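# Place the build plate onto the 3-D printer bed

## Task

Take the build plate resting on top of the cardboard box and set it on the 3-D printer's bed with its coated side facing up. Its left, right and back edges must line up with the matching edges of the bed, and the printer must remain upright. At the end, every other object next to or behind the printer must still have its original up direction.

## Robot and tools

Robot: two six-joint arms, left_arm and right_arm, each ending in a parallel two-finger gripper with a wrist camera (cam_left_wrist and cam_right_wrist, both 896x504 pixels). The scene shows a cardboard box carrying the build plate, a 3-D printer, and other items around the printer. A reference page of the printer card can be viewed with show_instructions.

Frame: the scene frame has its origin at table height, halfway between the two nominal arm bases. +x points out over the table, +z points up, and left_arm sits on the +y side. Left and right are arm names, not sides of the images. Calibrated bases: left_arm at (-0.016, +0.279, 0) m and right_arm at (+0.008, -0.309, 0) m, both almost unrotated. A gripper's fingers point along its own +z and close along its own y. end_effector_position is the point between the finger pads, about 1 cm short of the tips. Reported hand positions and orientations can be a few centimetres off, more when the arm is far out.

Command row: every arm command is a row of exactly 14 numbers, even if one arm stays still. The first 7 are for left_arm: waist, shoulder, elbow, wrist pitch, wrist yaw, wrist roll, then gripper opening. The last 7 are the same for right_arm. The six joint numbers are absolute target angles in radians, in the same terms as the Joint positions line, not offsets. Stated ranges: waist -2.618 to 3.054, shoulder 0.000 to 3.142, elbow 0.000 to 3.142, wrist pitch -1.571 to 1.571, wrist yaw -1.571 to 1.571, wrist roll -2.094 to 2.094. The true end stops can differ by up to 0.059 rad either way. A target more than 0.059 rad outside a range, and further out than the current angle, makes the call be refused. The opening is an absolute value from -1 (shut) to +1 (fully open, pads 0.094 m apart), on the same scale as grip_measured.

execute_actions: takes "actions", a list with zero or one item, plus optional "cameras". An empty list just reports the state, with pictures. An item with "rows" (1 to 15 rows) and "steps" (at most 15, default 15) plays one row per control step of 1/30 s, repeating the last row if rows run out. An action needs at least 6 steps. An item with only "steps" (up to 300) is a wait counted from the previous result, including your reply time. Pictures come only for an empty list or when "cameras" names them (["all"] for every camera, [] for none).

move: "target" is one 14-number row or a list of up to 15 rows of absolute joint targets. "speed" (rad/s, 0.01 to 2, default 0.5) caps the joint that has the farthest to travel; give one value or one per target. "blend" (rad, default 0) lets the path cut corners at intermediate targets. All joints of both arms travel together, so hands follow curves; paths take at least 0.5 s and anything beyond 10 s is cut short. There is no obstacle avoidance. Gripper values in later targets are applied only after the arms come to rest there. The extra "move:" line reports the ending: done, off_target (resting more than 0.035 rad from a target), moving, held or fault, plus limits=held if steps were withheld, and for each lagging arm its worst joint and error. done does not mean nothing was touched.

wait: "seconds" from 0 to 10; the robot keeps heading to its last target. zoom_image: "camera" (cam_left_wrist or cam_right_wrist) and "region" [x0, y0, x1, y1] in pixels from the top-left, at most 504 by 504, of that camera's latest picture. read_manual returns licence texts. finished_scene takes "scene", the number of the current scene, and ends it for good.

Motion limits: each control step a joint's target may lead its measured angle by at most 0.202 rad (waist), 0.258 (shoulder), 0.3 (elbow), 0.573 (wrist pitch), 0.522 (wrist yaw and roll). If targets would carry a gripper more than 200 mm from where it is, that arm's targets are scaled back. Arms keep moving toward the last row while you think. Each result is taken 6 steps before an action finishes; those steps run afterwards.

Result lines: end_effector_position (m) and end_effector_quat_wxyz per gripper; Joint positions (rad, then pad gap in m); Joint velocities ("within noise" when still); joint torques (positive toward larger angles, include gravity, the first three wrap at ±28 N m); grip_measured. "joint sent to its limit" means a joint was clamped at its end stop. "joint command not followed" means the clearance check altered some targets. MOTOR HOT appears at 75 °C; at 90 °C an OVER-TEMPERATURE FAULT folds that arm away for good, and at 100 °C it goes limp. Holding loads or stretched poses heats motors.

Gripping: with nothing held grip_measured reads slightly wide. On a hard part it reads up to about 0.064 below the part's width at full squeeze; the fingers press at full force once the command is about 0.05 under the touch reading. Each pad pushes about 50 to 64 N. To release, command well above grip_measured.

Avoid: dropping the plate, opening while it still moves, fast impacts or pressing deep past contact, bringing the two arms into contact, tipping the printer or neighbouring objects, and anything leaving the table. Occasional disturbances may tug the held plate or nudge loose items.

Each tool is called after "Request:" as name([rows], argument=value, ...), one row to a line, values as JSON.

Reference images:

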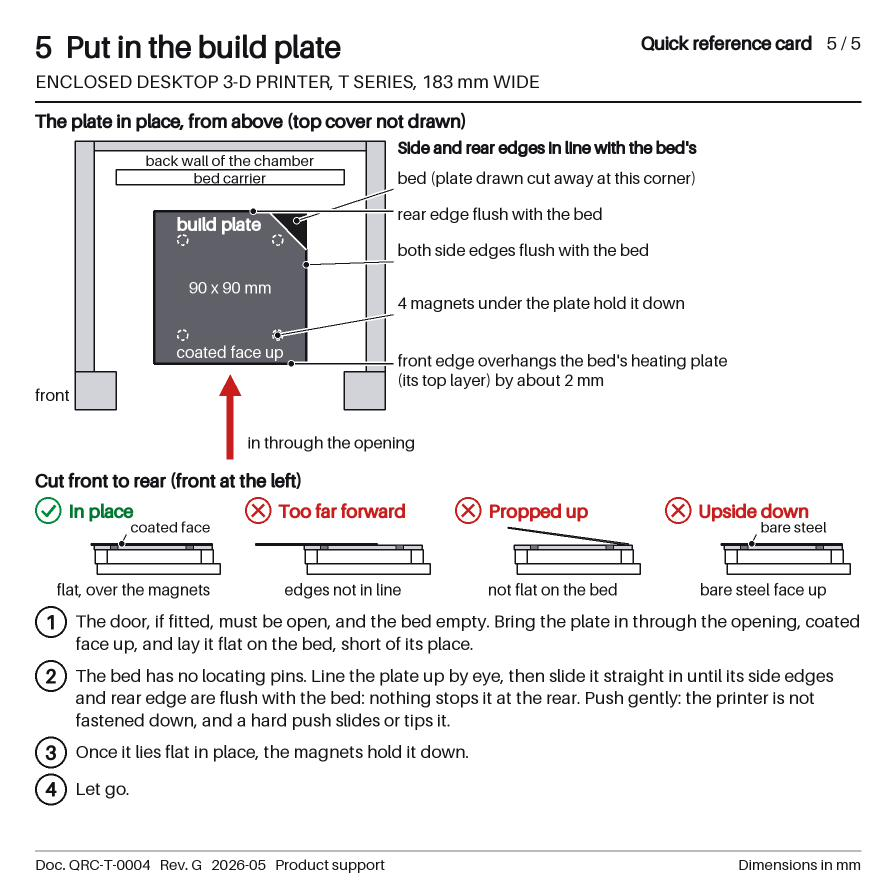

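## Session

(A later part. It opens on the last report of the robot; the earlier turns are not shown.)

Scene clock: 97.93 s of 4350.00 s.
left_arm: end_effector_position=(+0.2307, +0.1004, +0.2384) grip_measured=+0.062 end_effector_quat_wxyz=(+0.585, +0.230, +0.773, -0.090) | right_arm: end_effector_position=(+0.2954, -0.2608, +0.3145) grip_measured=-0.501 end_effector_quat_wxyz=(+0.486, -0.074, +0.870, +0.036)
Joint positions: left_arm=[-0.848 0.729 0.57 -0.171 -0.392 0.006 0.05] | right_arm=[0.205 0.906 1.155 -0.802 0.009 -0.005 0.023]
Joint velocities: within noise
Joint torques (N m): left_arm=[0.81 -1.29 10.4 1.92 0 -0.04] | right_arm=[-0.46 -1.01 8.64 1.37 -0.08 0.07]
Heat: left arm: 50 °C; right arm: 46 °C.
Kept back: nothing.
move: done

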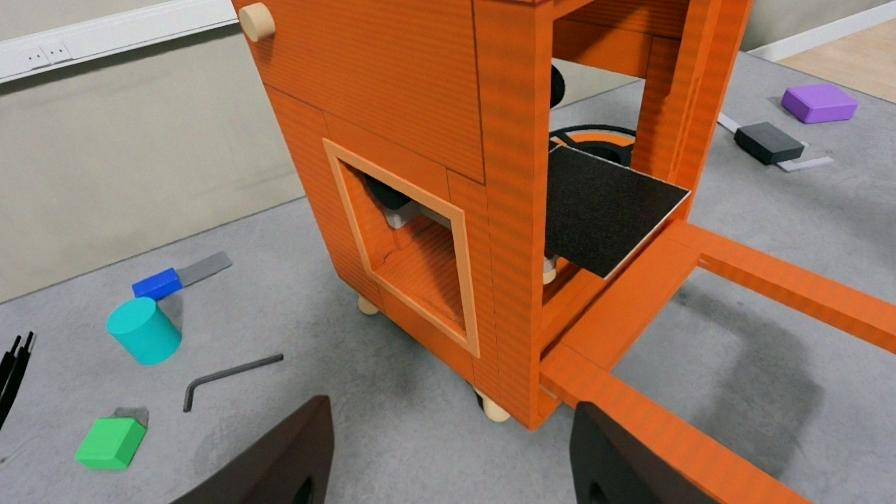

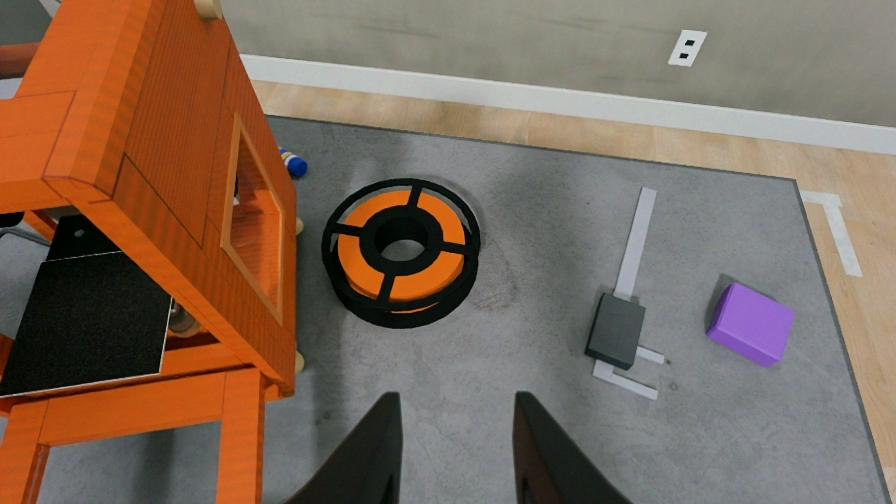

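Request:
move([
  [-0.5,0.72,0.72,-0.175,0,0,0.064,0.666,0.782,0.61,-0.10,0,0,-0.5],
], speed=0.5)

Request:
zoom_image(camera="cam_right_wrist", region=[250, 100, 650, 350])

Scene clock: 101.63 s of 4350.00 s.
left_arm: end_effector_position=(+0.2578, +0.1274, +0.2913) grip_measured=+0.062 end_effector_quat_wxyz=(+0.608, +0.197, +0.754, -0.154) | right_arm: end_effector_position=(+0.2716, -0.1188, +0.2491) grip_measured=-0.501 end_effector_quat_wxyz=(+0.565, -0.248, +0.766, +0.179)
Joint positions: left_arm=[-0.508 0.729 0.689 -0.175 -0.011 0.006 0.05] | right_arm=[0.662 0.8 0.621 -0.124 0.006 -0.005 0.023]
Joint velocities: within noise
Joint torques (N m): left_arm=[0.8 -1.24 10.44 2.02 0.08 -0.04] | right_arm=[0.44 -2.21 5.81 1.68 -0.06 0.07]
Heat: left arm: 50 °C; right arm: 46 °C.
Kept back: nothing.
move: done

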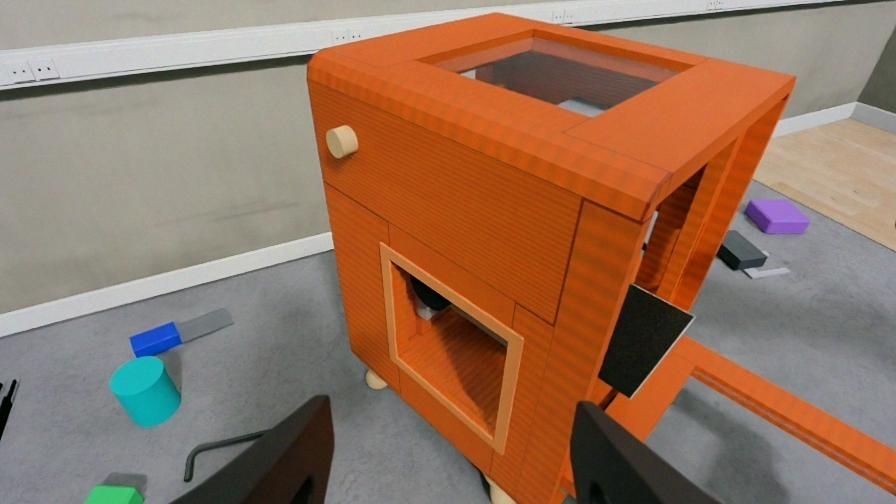

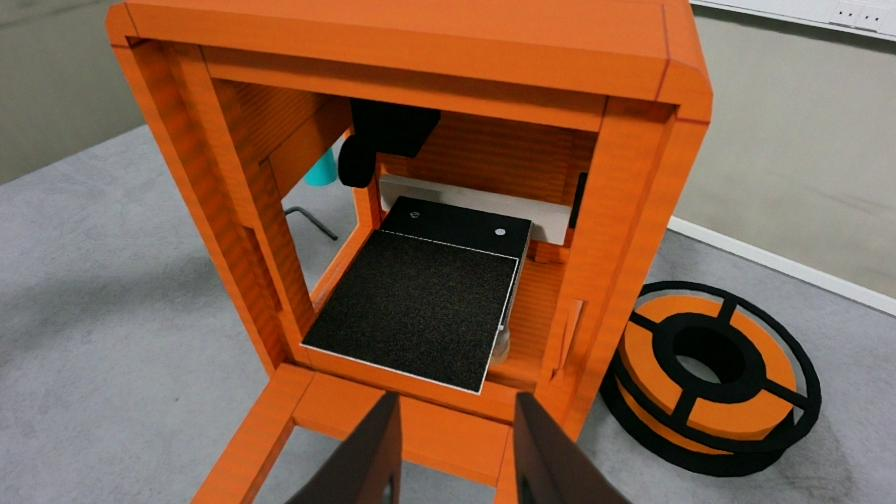

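Scaled by 1.260 from the camera's 896x504 image, which has a finer 1280x720 frame.

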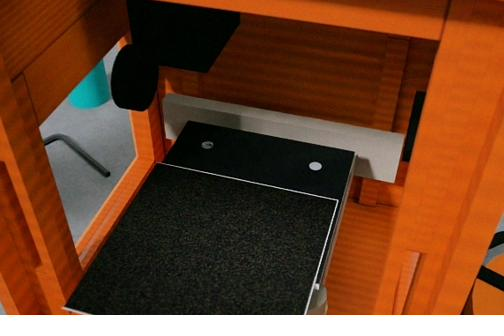

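Request:
move([
  [-0.3,0.72,0.72,-0.175,0,0,0.064,1.048,1.53,0.375,1.14,0.690,0,0.064],
], speed=0.5)

Scene clock: 106.13 s of 4350.00 s.
left_arm: end_effector_position=(+0.2823, +0.1844, +0.2913) grip_measured=+0.062 end_effector_quat_wxyz=(+0.620, +0.122, +0.769, -0.093) | right_arm: end_effector_position=(+0.3016, -0.0523, +0.1807) grip_measured=+0.063 end_effector_quat_wxyz=(+0.693, -0.123, +0.702, +0.109)
Joint positions: left_arm=[-0.308 0.729 0.689 -0.175 -0.009 0.006 0.05] | right_arm=[1.043 1.525 0.386 1.119 0.679 -0.005 0.05]
Joint velocities: within noise
Joint torques (N m): left_arm=[0.84 -1.25 10.44 2.02 0.07 -0.04] | right_arm=[0.46 -4.26 3.69 1.54 0.11 0.07]
Heat: left arm: 50 °C; right arm: 46 °C.
Kept back: nothing.
move: done

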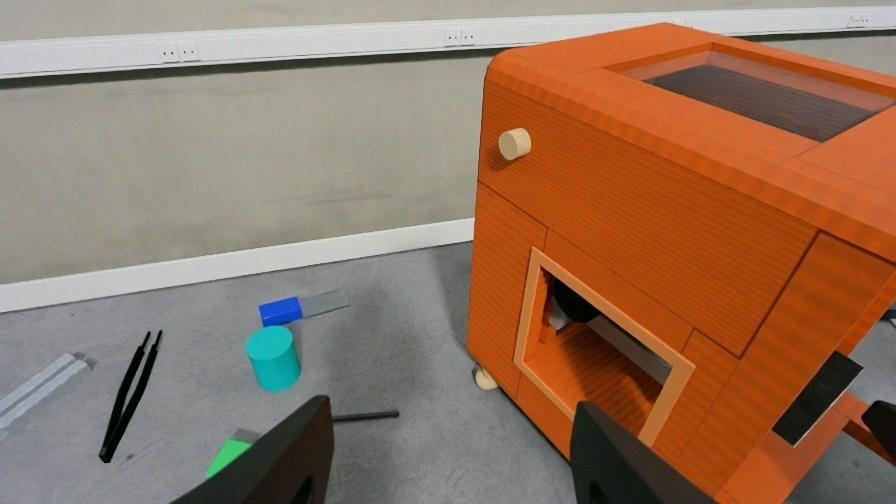

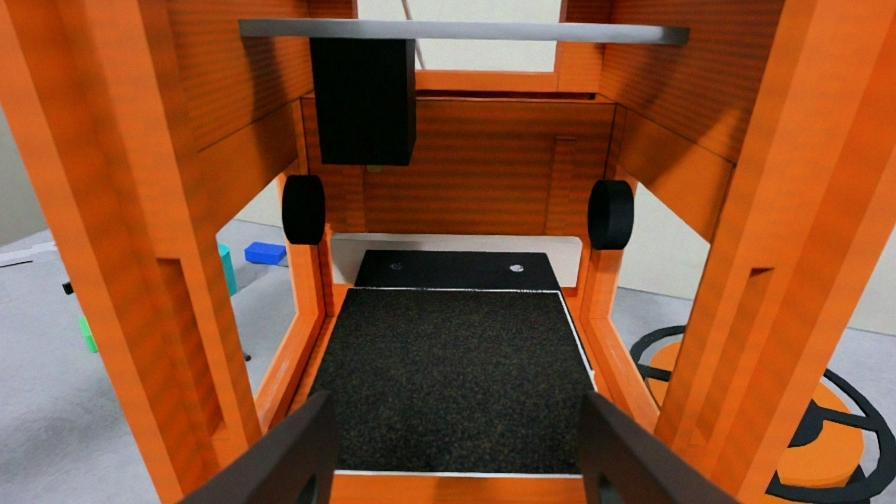

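Request:
move([
  [-0.3,0.72,0.72,-0.175,0,0,0.064,1.048,1.676,0.326,1.328,0.690,0,0.064],
], speed=0.2, cameras=["cam_right_wrist"])

Request:
zoom_image(camera="cam_right_wrist", region=[250, 230, 670, 504])

Scene clock: 108.17 s of 4350.00 s.
left_arm: end_effector_position=(+0.2823, +0.1844, +0.2913) grip_measured=+0.062 end_effector_quat_wxyz=(+0.620, +0.122, +0.769, -0.093) | right_arm: end_effector_position=(+0.3001, -0.0548, +0.1523) grip_measured=+0.063 end_effector_quat_wxyz=(+0.692, -0.124, +0.703, +0.107)
Joint positions: left_arm=[-0.308 0.729 0.689 -0.175 -0.009 0.006 0.05] | right_arm=[1.043 1.669 0.337 1.307 0.68 -0.005 0.05]
Joint velocities: within noise
Joint torques (N m): left_arm=[0.84 -1.24 10.43 2.02 0.07 -0.04] | right_arm=[0.49 -4.56 2.84 1.52 0.11 0.05]
Heat: left arm: 50 °C; right arm: 46 °C.
Kept back: nothing.
move: done
Images, in order (width x height): cam_right_wrist 896x504.

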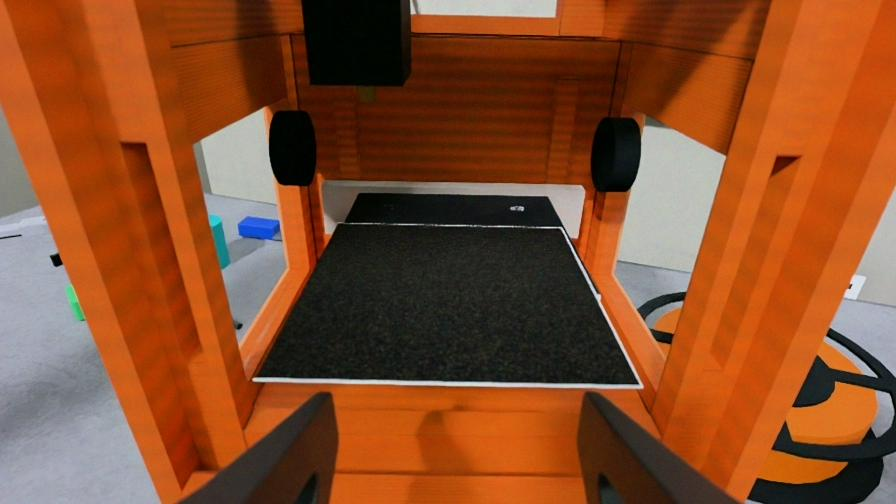

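Scaled by 1.200 from the camera's 896x504 image, which has a finer 1280x720 frame.

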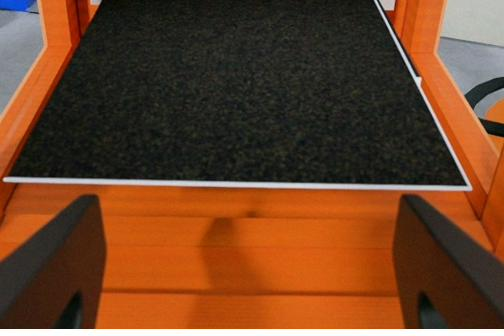

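Request:
move([
  [-0.3,0.72,0.72,-0.175,0,0,0.064,1.046,1.676,0.374,1.335,0.676,0,0.064],
], speed=0.1, cameras=[])

Scene clock: 110.23 s of 4350.00 s.
left_arm: end_effector_position=(+0.2823, +0.1844, +0.2913) grip_measured=+0.062 end_effector_quat_wxyz=(+0.620, +0.122, +0.769, -0.093) | right_arm: end_effector_position=(+0.3013, -0.0529, +0.1571) grip_measured=+0.063 end_effector_quat_wxyz=(+0.696, -0.119, +0.699, +0.112)
Joint positions: left_arm=[-0.308 0.729 0.689 -0.175 -0.009 0.006 0.05] | right_arm=[1.043 1.669 0.346 1.315 0.68 -0.005 0.05]
Joint velocities: within noise
Joint torques (N m): left_arm=[0.85 -1.25 10.43 2.02 0.07 -0.04] | right_arm=[0.28 -4.56 5.98 1.53 -0.05 0.06]
Heat: left arm: 50 °C; right arm: 46 °C.
Kept back: nothing.
move: done
No camera images: "cameras" was empty.

Request:
move([
  [-0.3,0.72,0.72,-0.175,0,0,0.064,1.010,1.710,0.422,1.317,0.638,0,0.064],
], speed=0.07, cameras=["cam_right_wrist"])

Scene clock: 111.57 s of 4350.00 s.
left_arm: end_effector_position=(+0.2823, +0.1844, +0.2913) grip_measured=+0.062 end_effector_quat_wxyz=(+0.620, +0.122, +0.769, -0.093) | right_arm: end_effector_position=(+0.3132, -0.0462, +0.1611) grip_measured=+0.063 end_effector_quat_wxyz=(+0.700, -0.116, +0.695, +0.117)
Joint positions: left_arm=[-0.308 0.729 0.689 -0.175 -0.009 0.006 0.05] | right_arm=[1.015 1.701 0.393 1.315 0.648 -0.005 0.05]
Joint velocities: within noise
Joint torques (N m): left_arm=[0.84 -1.24 10.43 2.02 0.07 -0.04] | right_arm=[-0.53 -4.83 6.17 1.37 -0.1 0.07]
Heat: left arm: 50 °C; right arm: 46 °C.
Kept back: nothing.
move: done
Images, in order (width x height): cam_right_wrist 896x504.

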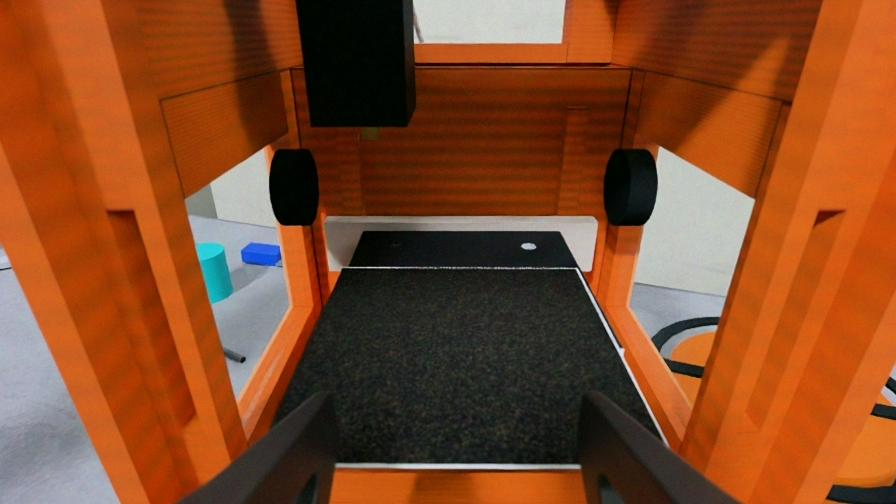

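Request:
move([
  [-0.3,0.72,0.72,-0.175,0,0,0.064,1.015,1.738,0.422,1.315,0.643,0,0.064],
], speed=0.05, cameras=["cam_right_wrist"])

Scene clock: 113.10 s of 4350.00 s.
left_arm: end_effector_position=(+0.2823, +0.1844, +0.2913) grip_measured=+0.062 end_effector_quat_wxyz=(+0.620, +0.122, +0.769, -0.093) | right_arm: end_effector_position=(+0.3136, -0.0454, +0.1558) grip_measured=+0.063 end_effector_quat_wxyz=(+0.697, -0.118, +0.698, +0.116)
Joint positions: left_arm=[-0.308 0.729 0.689 -0.175 -0.009 0.006 0.05] | right_arm=[1.015 1.722 0.393 1.328 0.648 -0.002 0.05]
Joint velocities: within noise
Joint torques (N m): left_arm=[0.84 -1.24 10.44 2.02 0.07 -0.04] | right_arm=[-0.01 -4.33 6.02 1.24 -0.05 0.03]
Heat: left arm: 50 °C; right arm: 46 °C.
Kept back: nothing.
move: done
Images, in order (width x height): cam_right_wrist 896x504.

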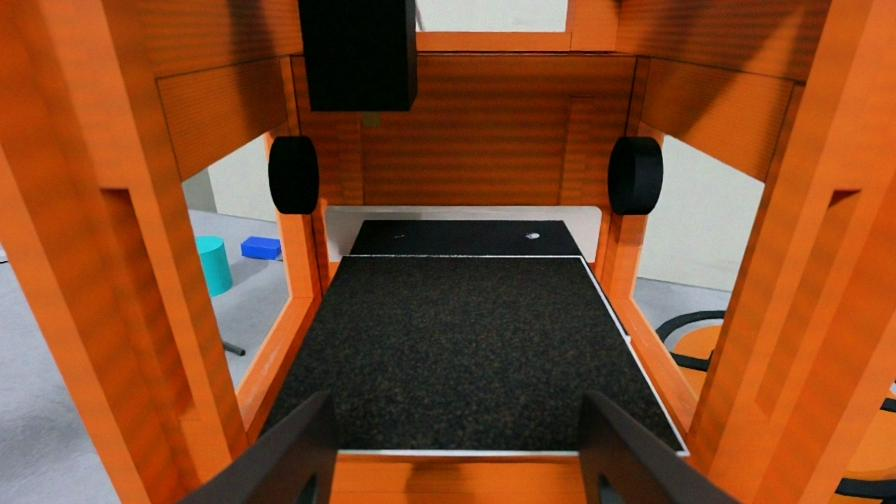

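Request:
move([
  [-0.3,0.72,0.72,-0.175,0,0,0.064,1.035,1.715,0.362,1.337,0.665,0,0.064],
], speed=0.1, cameras=["cam_right_wrist"])

Scene clock: 114.70 s of 4350.00 s.
left_arm: end_effector_position=(+0.2823, +0.1844, +0.2913) grip_measured=+0.062 end_effector_quat_wxyz=(+0.620, +0.122, +0.769, -0.093) | right_arm: end_effector_position=(+0.3076, -0.0460, +0.1496) grip_measured=+0.063 end_effector_quat_wxyz=(+0.692, -0.125, +0.701, +0.114)
Joint positions: left_arm=[-0.308 0.729 0.689 -0.175 -0.009 0.006 0.05] | right_arm=[1.03 1.723 0.372 1.332 0.654 -0.002 0.05]
Joint velocities: within noise
Joint torques (N m): left_arm=[0.84 -1.24 10.44 2.03 0.07 -0.04] | right_arm=[0.57 -6.27 2.8 1.39 0.11 0.03]
Heat: left arm: 50 °C; right arm: 46 °C.
Kept back: nothing.
move: done
Images, in order (width x height): cam_right_wrist 896x504.

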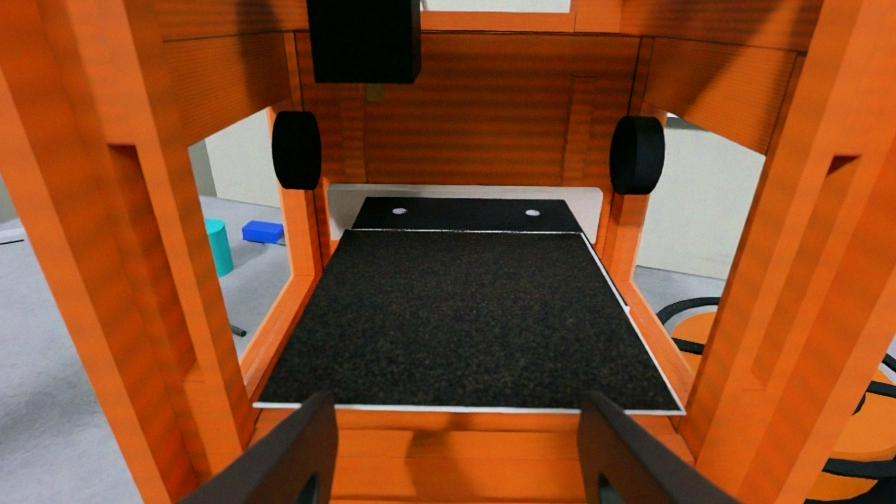

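Request:
move([
  [-0.3,0.72,0.72,-0.175,0,0,0.064,1.027,1.73,0.400,1.345,0.646,0,0.064],
  [-0.3,0.72,0.72,-0.175,0,0,0.064,0.985,1.769,0.459,1.335,0.602,0,0.064],
], speed=[0.1,0.06], cameras=["cam_right_wrist"])

Scene clock: 117.13 s of 4350.00 s.
left_arm: end_effector_position=(+0.2823, +0.1844, +0.2913) grip_measured=+0.062 end_effector_quat_wxyz=(+0.620, +0.122, +0.769, -0.093) | right_arm: end_effector_position=(+0.3212, -0.0398, +0.1518) grip_measured=+0.063 end_effector_quat_wxyz=(+0.695, -0.123, +0.698, +0.119)
Joint positions: left_arm=[-0.308 0.729 0.689 -0.175 -0.009 0.006 0.05] | right_arm=[0.996 1.759 0.421 1.331 0.617 -0.002 0.05]
Joint velocities: within noise
Joint torques (N m): left_arm=[0.84 -1.25 10.44 2.02 0.07 -0.04] | right_arm=[-1.01 -5.22 6.83 1.39 -0.15 0.03]
Heat: left arm: 50 °C; right arm: 46 °C.
Kept back: nothing.
move: off_target (right_arm); right_arm: the elbow is farthest, 0.038 rad from its target
Images, in order (width x height): cam_right_wrist 896x504.

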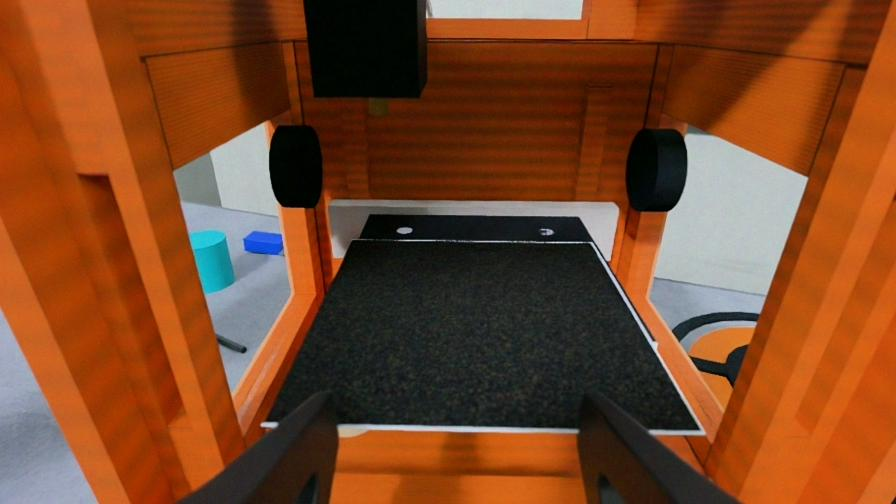

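Request:
move([
  [-0.3,0.72,0.72,-0.175,0,0,0.064,0.933,1.806,0.516,1.313,0.549,0,0.064],
], speed=0.05, cameras=["cam_right_wrist"])

Request:
zoom_image(camera="cam_right_wrist", region=[250, 190, 730, 470])

Scene clock: 119.50 s of 4350.00 s.
left_arm: end_effector_position=(+0.2823, +0.1844, +0.2913) grip_measured=+0.062 end_effector_quat_wxyz=(+0.620, +0.122, +0.769, -0.093) | right_arm: end_effector_position=(+0.3370, -0.0353, +0.1520) grip_measured=+0.063 end_effector_quat_wxyz=(+0.695, -0.127, +0.697, +0.123)
Joint positions: left_arm=[-0.308 0.729 0.689 -0.175 -0.009 0.006 0.05] | right_arm=[0.951 1.793 0.469 1.318 0.561 -0.002 0.05]
Joint velocities: within noise
Joint torques (N m): left_arm=[0.84 -1.25 10.44 2.02 0.07 -0.04] | right_arm=[-1.8 -5.29 7.64 1.33 -0.12 0.02]
Heat: left arm: 50 °C; right arm: 45 °C.
Kept back: nothing.
move: off_target (right_arm); right_arm: the elbow is farthest, 0.047 rad from its target
Images, in order (width x height): cam_right_wrist 896x504.

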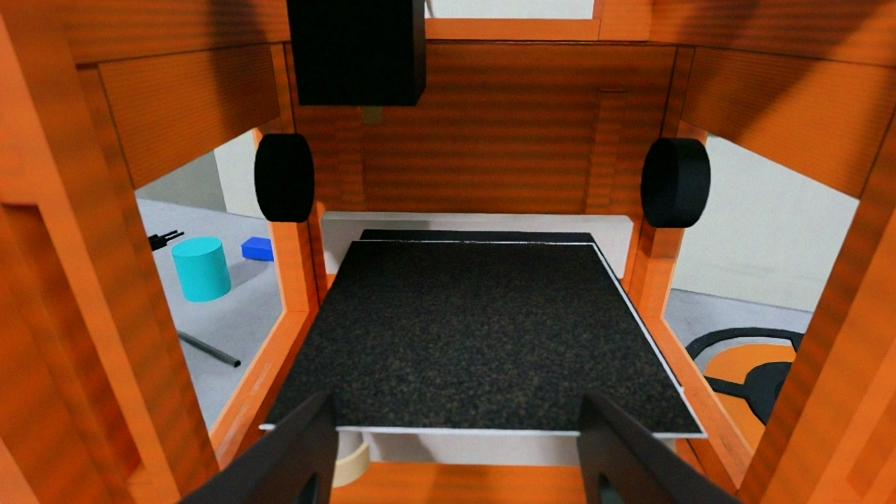

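Scaled by 1.050 from the camera's 896x504 image, which has a finer 1280x720 frame.

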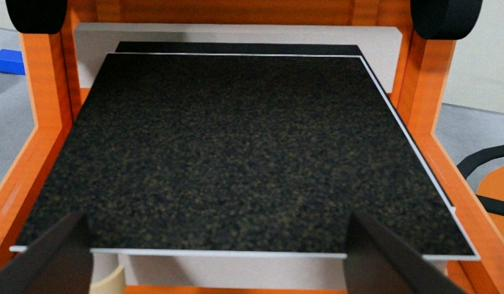

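Request:
move([
  [-0.3,0.72,0.72,-0.175,0,0,0.064,0.917,1.821,0.538,1.306,0.533,0,0.064],
], speed=0.05, cameras=["cam_right_wrist"])

Request:
zoom_image(camera="cam_right_wrist", region=[320, 210, 640, 300])

Request:
zoom_image(camera="cam_right_wrist", region=[230, 380, 740, 504])

Scene clock: 121.07 s of 4350.00 s.
left_arm: end_effector_position=(+0.2823, +0.1844, +0.2913) grip_measured=+0.062 end_effector_quat_wxyz=(+0.620, +0.122, +0.769, -0.093) | right_arm: end_effector_position=(+0.3435, -0.0333, +0.1522) grip_measured=+0.063 end_effector_quat_wxyz=(+0.695, -0.127, +0.697, +0.124)
Joint positions: left_arm=[-0.308 0.729 0.689 -0.175 -0.009 0.006 0.05] | right_arm=[0.935 1.807 0.491 1.312 0.543 -0.002 0.05]
Joint velocities: within noise
Joint torques (N m): left_arm=[0.84 -1.25 10.44 2.02 0.07 -0.04] | right_arm=[-1.8 -5.45 7.66 1.32 -0.11 0.04]
Heat: left arm: 50 °C; right arm: 45 °C.
Kept back: nothing.
move: off_target (right_arm); right_arm: the elbow is farthest, 0.047 rad from its target
Images, in order (width x height): cam_right_wrist 896x504.

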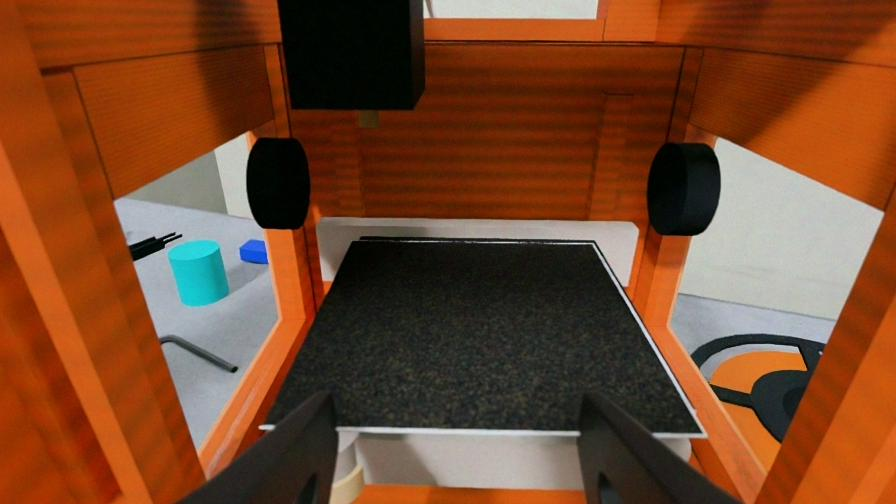

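Scaled by 1.575 from the camera's 896x504 image, which has a finer 1280x720 frame.

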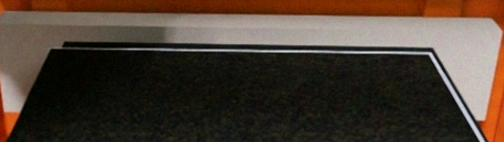

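Region (230, 380, 740, 504) is 510x124 pixels. A region can be at most 504 by 504 pixels.

Request:
move([
  [-0.3,0.72,0.72,-0.175,0,0,0.064,0.903,1.826,0.545,1.303,0.519,0,0.064],
], speed=0.05, cameras=["cam_right_wrist"])

Request:
zoom_image(camera="cam_right_wrist", region=[320, 210, 640, 300])

Request:
zoom_image(camera="cam_right_wrist", region=[240, 380, 740, 504])

Scene clock: 122.33 s of 4350.00 s.
left_arm: end_effector_position=(+0.2823, +0.1844, +0.2913) grip_measured=+0.062 end_effector_quat_wxyz=(+0.620, +0.122, +0.769, -0.093) | right_arm: end_effector_position=(+0.3469, -0.0331, +0.1521) grip_measured=+0.063 end_effector_quat_wxyz=(+0.694, -0.129, +0.697, +0.125)
Joint positions: left_arm=[-0.308 0.729 0.689 -0.175 -0.009 0.006 0.05] | right_arm=[0.924 1.812 0.498 1.308 0.526 -0.002 0.05]
Joint velocities: within noise
Joint torques (N m): left_arm=[0.84 -1.24 10.44 2.02 0.07 -0.04] | right_arm=[-1.98 -5.39 7.68 1.36 -0.08 0.02]
Heat: left arm: 50 °C; right arm: 45 °C.
Kept back: nothing.
move: off_target (right_arm); right_arm: the elbow is farthest, 0.047 rad from its target
Images, in order (width x height): cam_right_wrist 896x504.

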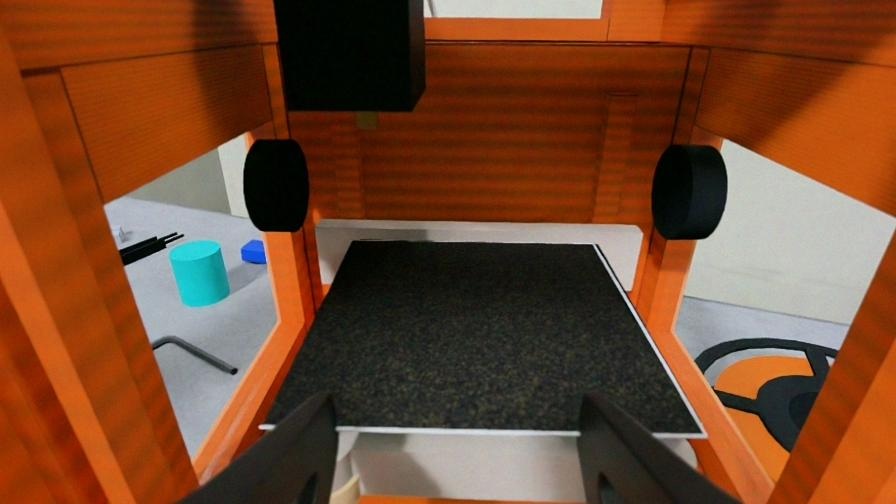

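Scaled by 1.575 from the camera's 896x504 image, which has a finer 1280x720 frame.

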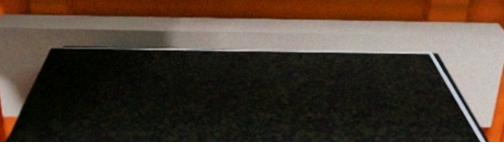

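Scaled by 1.008 from the camera's 896x504 image, which has a finer 1280x720 frame.

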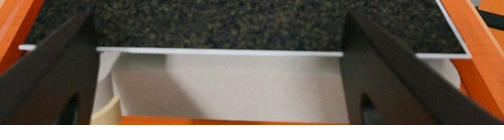

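Request:
move([
  [-0.3,0.72,0.72,-0.175,0,0,0.064,1.035,1.71,0.362,1.337,0.665,0,0.064],
  [-0.3,0.72,0.72,-0.175,0,0,0.064,1.048,1.53,0.375,1.14,0.690,0,0.064],
  [-0.3,0.72,0.72,-0.175,0,0,0.064,0.666,0.782,0.61,-0.10,0,0,0.064],
], speed=[0.12,0.3,0.6], cameras=["cam_right_wrist"])

Request:
zoom_image(camera="cam_right_wrist", region=[280, 170, 580, 410])

Scene clock: 127.90 s of 4350.00 s.
left_arm: end_effector_position=(+0.2823, +0.1844, +0.2913) grip_measured=+0.062 end_effector_quat_wxyz=(+0.620, +0.122, +0.769, -0.093) | right_arm: end_effector_position=(+0.2682, -0.1186, +0.2317) grip_measured=+0.063 end_effector_quat_wxyz=(+0.556, -0.251, +0.772, +0.178)
Joint positions: left_arm=[-0.308 0.729 0.689 -0.175 -0.009 0.006 0.05] | right_arm=[0.671 0.792 0.569 -0.101 0.01 -0.002 0.05]
Joint velocities: within noise
Joint torques (N m): left_arm=[0.84 -1.24 10.43 2.02 0.07 -0.04] | right_arm=[-0.4 -1.47 9.91 1.48 -0.11 0.03]
Heat: left arm: 50 °C; right arm: 45 °C.
Kept back: nothing.
move: off_target (right_arm); right_arm: the elbow is farthest, 0.041 rad from its target
Images, in order (width x height): cam_right_wrist 896x504.

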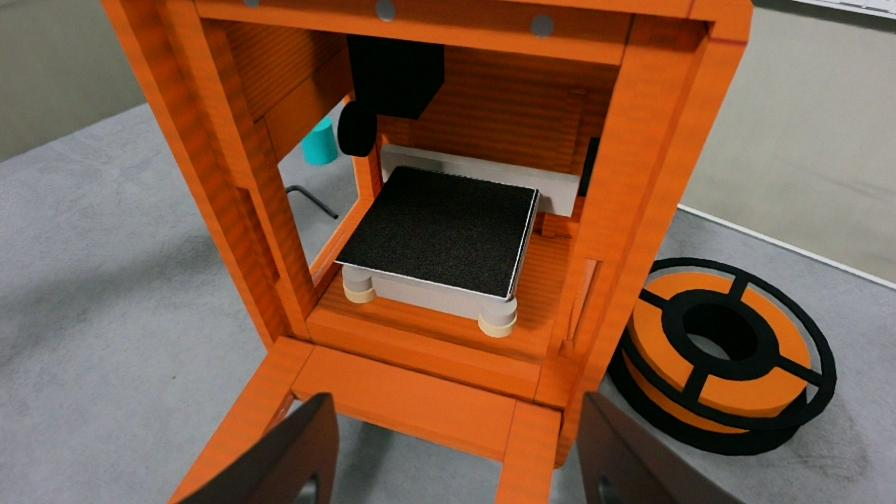

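Scaled by 1.680 from the camera's 896x504 image, which has a finer 1280x720 frame.

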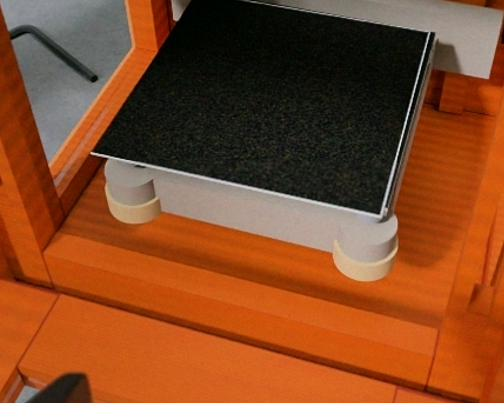

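Request:
zoom_image(camera="cam_right_wrist", region=[370, 150, 560, 230])

Request:
zoom_image(camera="cam_right_wrist", region=[460, 170, 560, 310])

Request:
zoom_image(camera="cam_right_wrist", region=[320, 150, 440, 290])

Scaled by 2.653 from the camera's 896x504 image, which has a finer 1280x720 frame.

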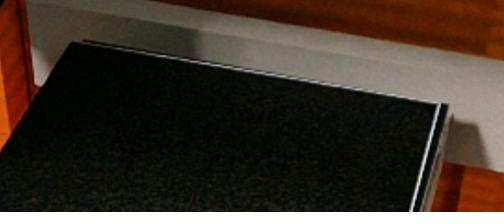

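Scaled by 3.600 from the camera's 896x504 image, which has a finer 1280x720 frame.

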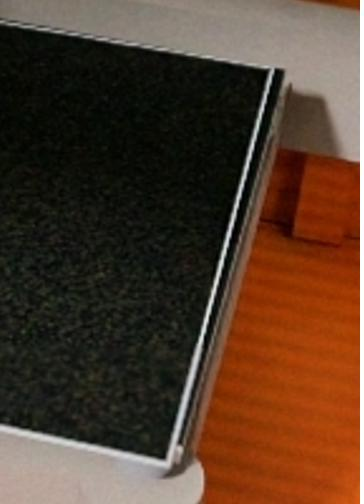

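Scaled by 3.600 from the camera's 896x504 image, which has a finer 1280x720 frame.

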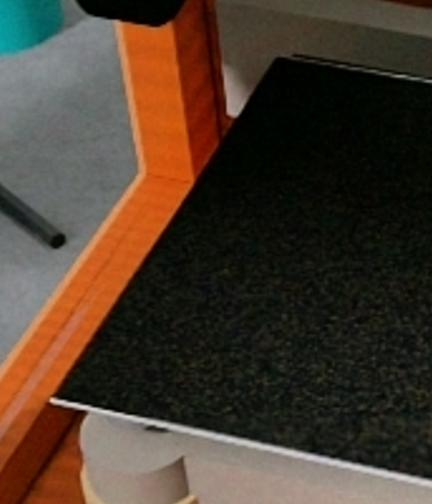

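Request:
move([
  [-0.3,0.72,0.72,-0.175,0,0,0.064,1.035,1.60,0.385,1.16,0.69,0,1],
], speed=0.6, cameras=["cam_right_wrist"])

Scene clock: 135.50 s of 4350.00 s.
left_arm: end_effector_position=(+0.2823, +0.1844, +0.2913) grip_measured=+0.062 end_effector_quat_wxyz=(+0.620, +0.122, +0.769, -0.093) | right_arm: end_effector_position=(+0.3079, -0.0510, +0.1632) grip_measured=+0.999 end_effector_quat_wxyz=(+0.684, -0.128, +0.712, +0.095)
Joint positions: left_arm=[-0.308 0.729 0.689 -0.175 -0.009 0.006 0.05] | right_arm=[1.031 1.595 0.395 1.139 0.679 -0.002 0.094]
Joint velocities: within noise
Joint torques (N m): left_arm=[0.85 -1.24 10.43 2.02 0.07 -0.04] | right_arm=[0.43 -4.68 3.56 1.55 0.14 0.03]
Heat: left arm: 50 °C; right arm: 45 °C.
Kept back: nothing.
move: done
Images, in order (width x height): cam_right_wrist 896x504.

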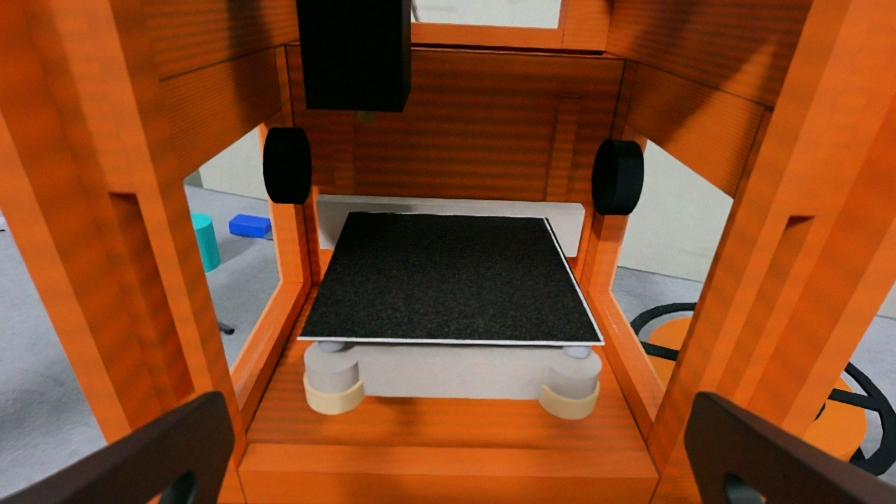

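Request:
zoom_image(camera="cam_right_wrist", region=[290, 190, 620, 370])

Request:
zoom_image(camera="cam_right_wrist", region=[530, 200, 620, 370])

Request:
zoom_image(camera="cam_right_wrist", region=[290, 200, 380, 370])

Scaled by 1.527 from the camera's 896x504 image, which has a finer 1280x720 frame.

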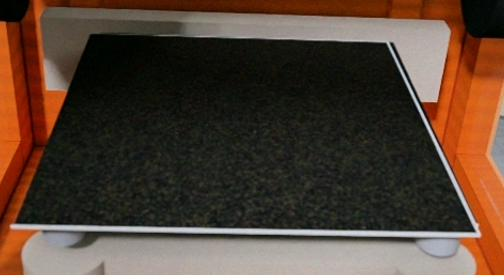

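Scaled by 2.965 from the camera's 896x504 image, which has a finer 1280x720 frame.

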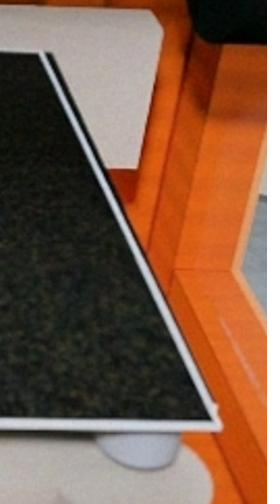

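Scaled by 2.965 from the camera's 896x504 image, which has a finer 1280x720 frame.

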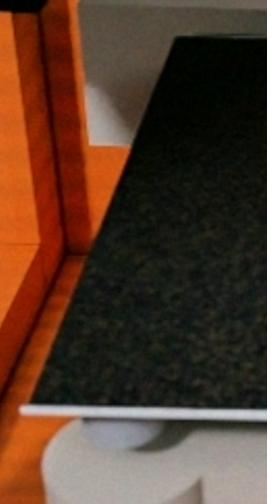

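Request:
move([
  [-0.3,0.72,0.72,-0.175,0,0,0.064,0.938,1.751,0.517,1.245,0.561,0,1],
], speed=0.12, cameras=["cam_right_wrist"])

Request:
zoom_image(camera="cam_right_wrist", region=[200, 250, 700, 504])

Scene clock: 138.80 s of 4350.00 s.
left_arm: end_effector_position=(+0.2823, +0.1844, +0.2913) grip_measured=+0.062 end_effector_quat_wxyz=(+0.620, +0.122, +0.769, -0.093) | right_arm: end_effector_position=(+0.3409, -0.0385, +0.1576) grip_measured=+0.999 end_effector_quat_wxyz=(+0.689, -0.126, +0.705, +0.110)
Joint positions: left_arm=[-0.308 0.729 0.689 -0.175 -0.009 0.006 0.05] | right_arm=[0.943 1.741 0.487 1.223 0.571 -0.002 0.094]
Joint velocities: within noise
Joint torques (N m): left_arm=[0.84 -1.25 10.44 2.02 0.07 -0.04] | right_arm=[-0.42 -5.5 6.54 1.57 -0.1 0.02]
Heat: left arm: 50 °C; right arm: 45 °C.
Kept back: nothing.
move: done
Images, in order (width x height): cam_right_wrist 896x504.

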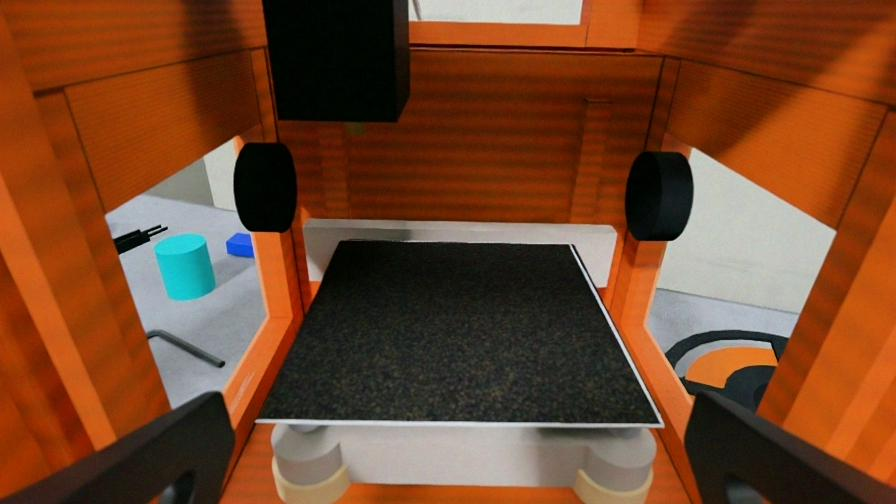

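Scaled by 1.008 from the camera's 896x504 image, which has a finer 1280x720 frame.

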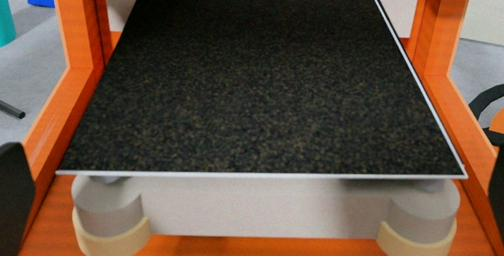

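Request:
move([
  [-0.3,0.72,0.72,-0.175,0,0,0.064,0.938,1.762,0.517,1.245,0.561,0,1],
  [-0.3,0.72,0.72,-0.175,0,0,0.064,0.9243,1.779,0.541,1.238,0.5473,0,1],
], speed=0.05, cameras=["cam_right_wrist"])

Request:
zoom_image(camera="cam_right_wrist", region=[200, 350, 700, 504])

Scene clock: 140.47 s of 4350.00 s.
left_arm: end_effector_position=(+0.2823, +0.1844, +0.2913) grip_measured=+0.062 end_effector_quat_wxyz=(+0.620, +0.122, +0.769, -0.093) | right_arm: end_effector_position=(+0.3476, -0.0356, +0.1554) grip_measured=+0.999 end_effector_quat_wxyz=(+0.688, -0.127, +0.706, +0.110)
Joint positions: left_arm=[-0.308 0.729 0.689 -0.175 -0.009 0.006 0.05] | right_arm=[0.93 1.769 0.51 1.226 0.557 -0.002 0.094]
Joint velocities: within noise
Joint torques (N m): left_arm=[0.84 -1.24 10.43 2.02 0.07 -0.04] | right_arm=[-0.53 -5.67 6.57 1.5 -0.09 0.03]
Heat: left arm: 50 °C; right arm: 45 °C.
Kept back: nothing.
move: done
Images, in order (width x height): cam_right_wrist 896x504.

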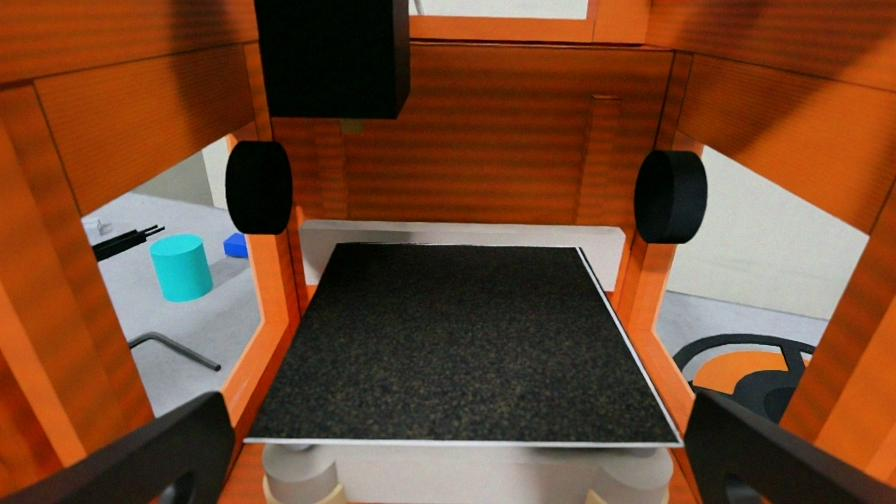

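Scaled by 1.008 from the camera's 896x504 image, which has a finer 1280x720 frame.

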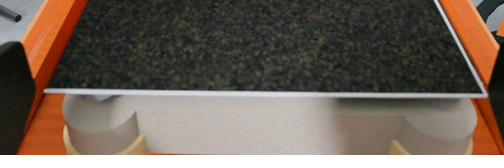

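Request:
move([
  [-0.3,0.72,0.72,-0.175,0,0,0.064,0.9213,1.788,0.541,1.240,0.5443,0,1],
  [-0.3,0.72,0.72,-0.175,0,0,0.064,0.8996,1.8137,0.5782,1.229,0.5226,0,1],
], speed=0.04, blend=[0.01,0], cameras=["cam_right_wrist"])

Request:
zoom_image(camera="cam_right_wrist", region=[200, 350, 700, 504])

Scene clock: 142.70 s of 4350.00 s.
left_arm: end_effector_position=(+0.2823, +0.1844, +0.2913) grip_measured=+0.062 end_effector_quat_wxyz=(+0.620, +0.122, +0.769, -0.093) | right_arm: end_effector_position=(+0.3590, -0.0328, +0.1543) grip_measured=+0.999 end_effector_quat_wxyz=(+0.689, -0.126, +0.705, +0.111)
Joint positions: left_arm=[-0.308 0.729 0.689 -0.175 -0.009 0.006 0.05] | right_arm=[0.905 1.803 0.547 1.226 0.534 -0.002 0.094]
Joint velocities: within noise
Joint torques (N m): left_arm=[0.84 -1.24 10.43 2.02 0.07 -0.04] | right_arm=[-0.47 -6 6.64 1.41 -0.11 0.02]
Heat: left arm: 50 °C; right arm: 45 °C.
Kept back: nothing.
move: done; blend cut to 0.0045 rad at target 1
Images, in order (width x height): cam_right_wrist 896x504.

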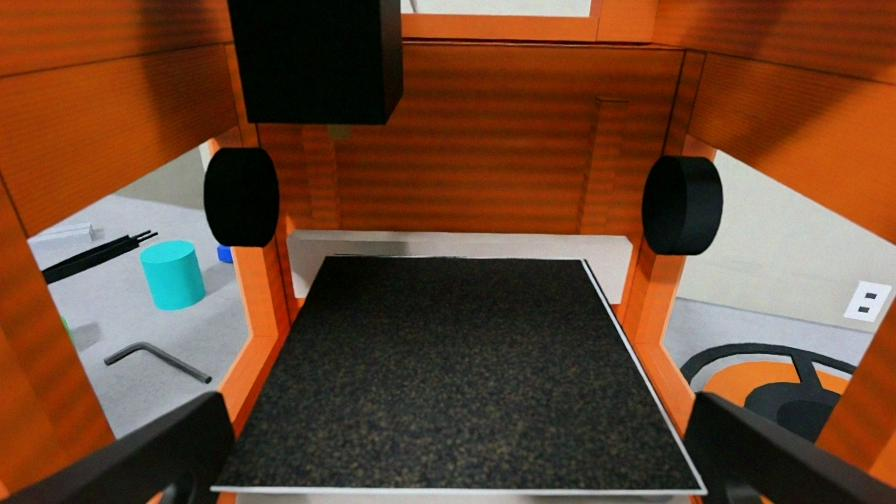

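Scaled by 1.008 from the camera's 896x504 image, which has a finer 1280x720 frame.

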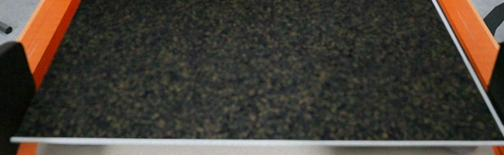

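Request:
move([
  [-0.3,0.72,0.72,-0.175,0,0,0.064,0.8996,1.8137,0.5782,1.229,0.5226,0,0.94],
  [-0.3,0.72,0.72,-0.175,0,0,0.064,0.8996,1.8137,0.5782,1.229,0.5226,0,0.91],
  [-0.3,0.72,0.72,-0.175,0,0,0.064,0.8996,1.8137,0.5782,1.229,0.5226,0,0.88],
], speed=0.1, cameras=["cam_right_wrist"])

Scene clock: 145.53 s of 4350.00 s.
left_arm: end_effector_position=(+0.2823, +0.1844, +0.2913) grip_measured=+0.062 end_effector_quat_wxyz=(+0.620, +0.122, +0.769, -0.093) | right_arm: end_effector_position=(+0.3590, -0.0327, +0.1543) grip_measured=+0.889 end_effector_quat_wxyz=(+0.689, -0.126, +0.705, +0.111)
Joint positions: left_arm=[-0.308 0.729 0.689 -0.175 -0.009 0.006 0.05] | right_arm=[0.905 1.803 0.547 1.226 0.533 -0.002 0.089]
Joint velocities: within noise
Joint torques (N m): left_arm=[0.84 -1.24 10.43 2.02 0.07 -0.04] | right_arm=[-0.5 -5.96 6.61 1.42 -0.09 0.03]
Heat: left arm: 50 °C; right arm: 45 °C.
Kept back: nothing.
move: done
Images, in order (width x height): cam_right_wrist 896x504.

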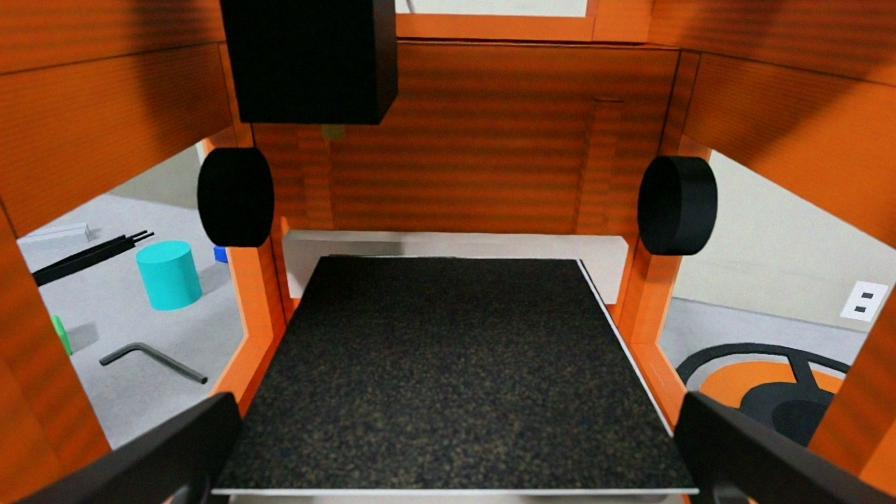

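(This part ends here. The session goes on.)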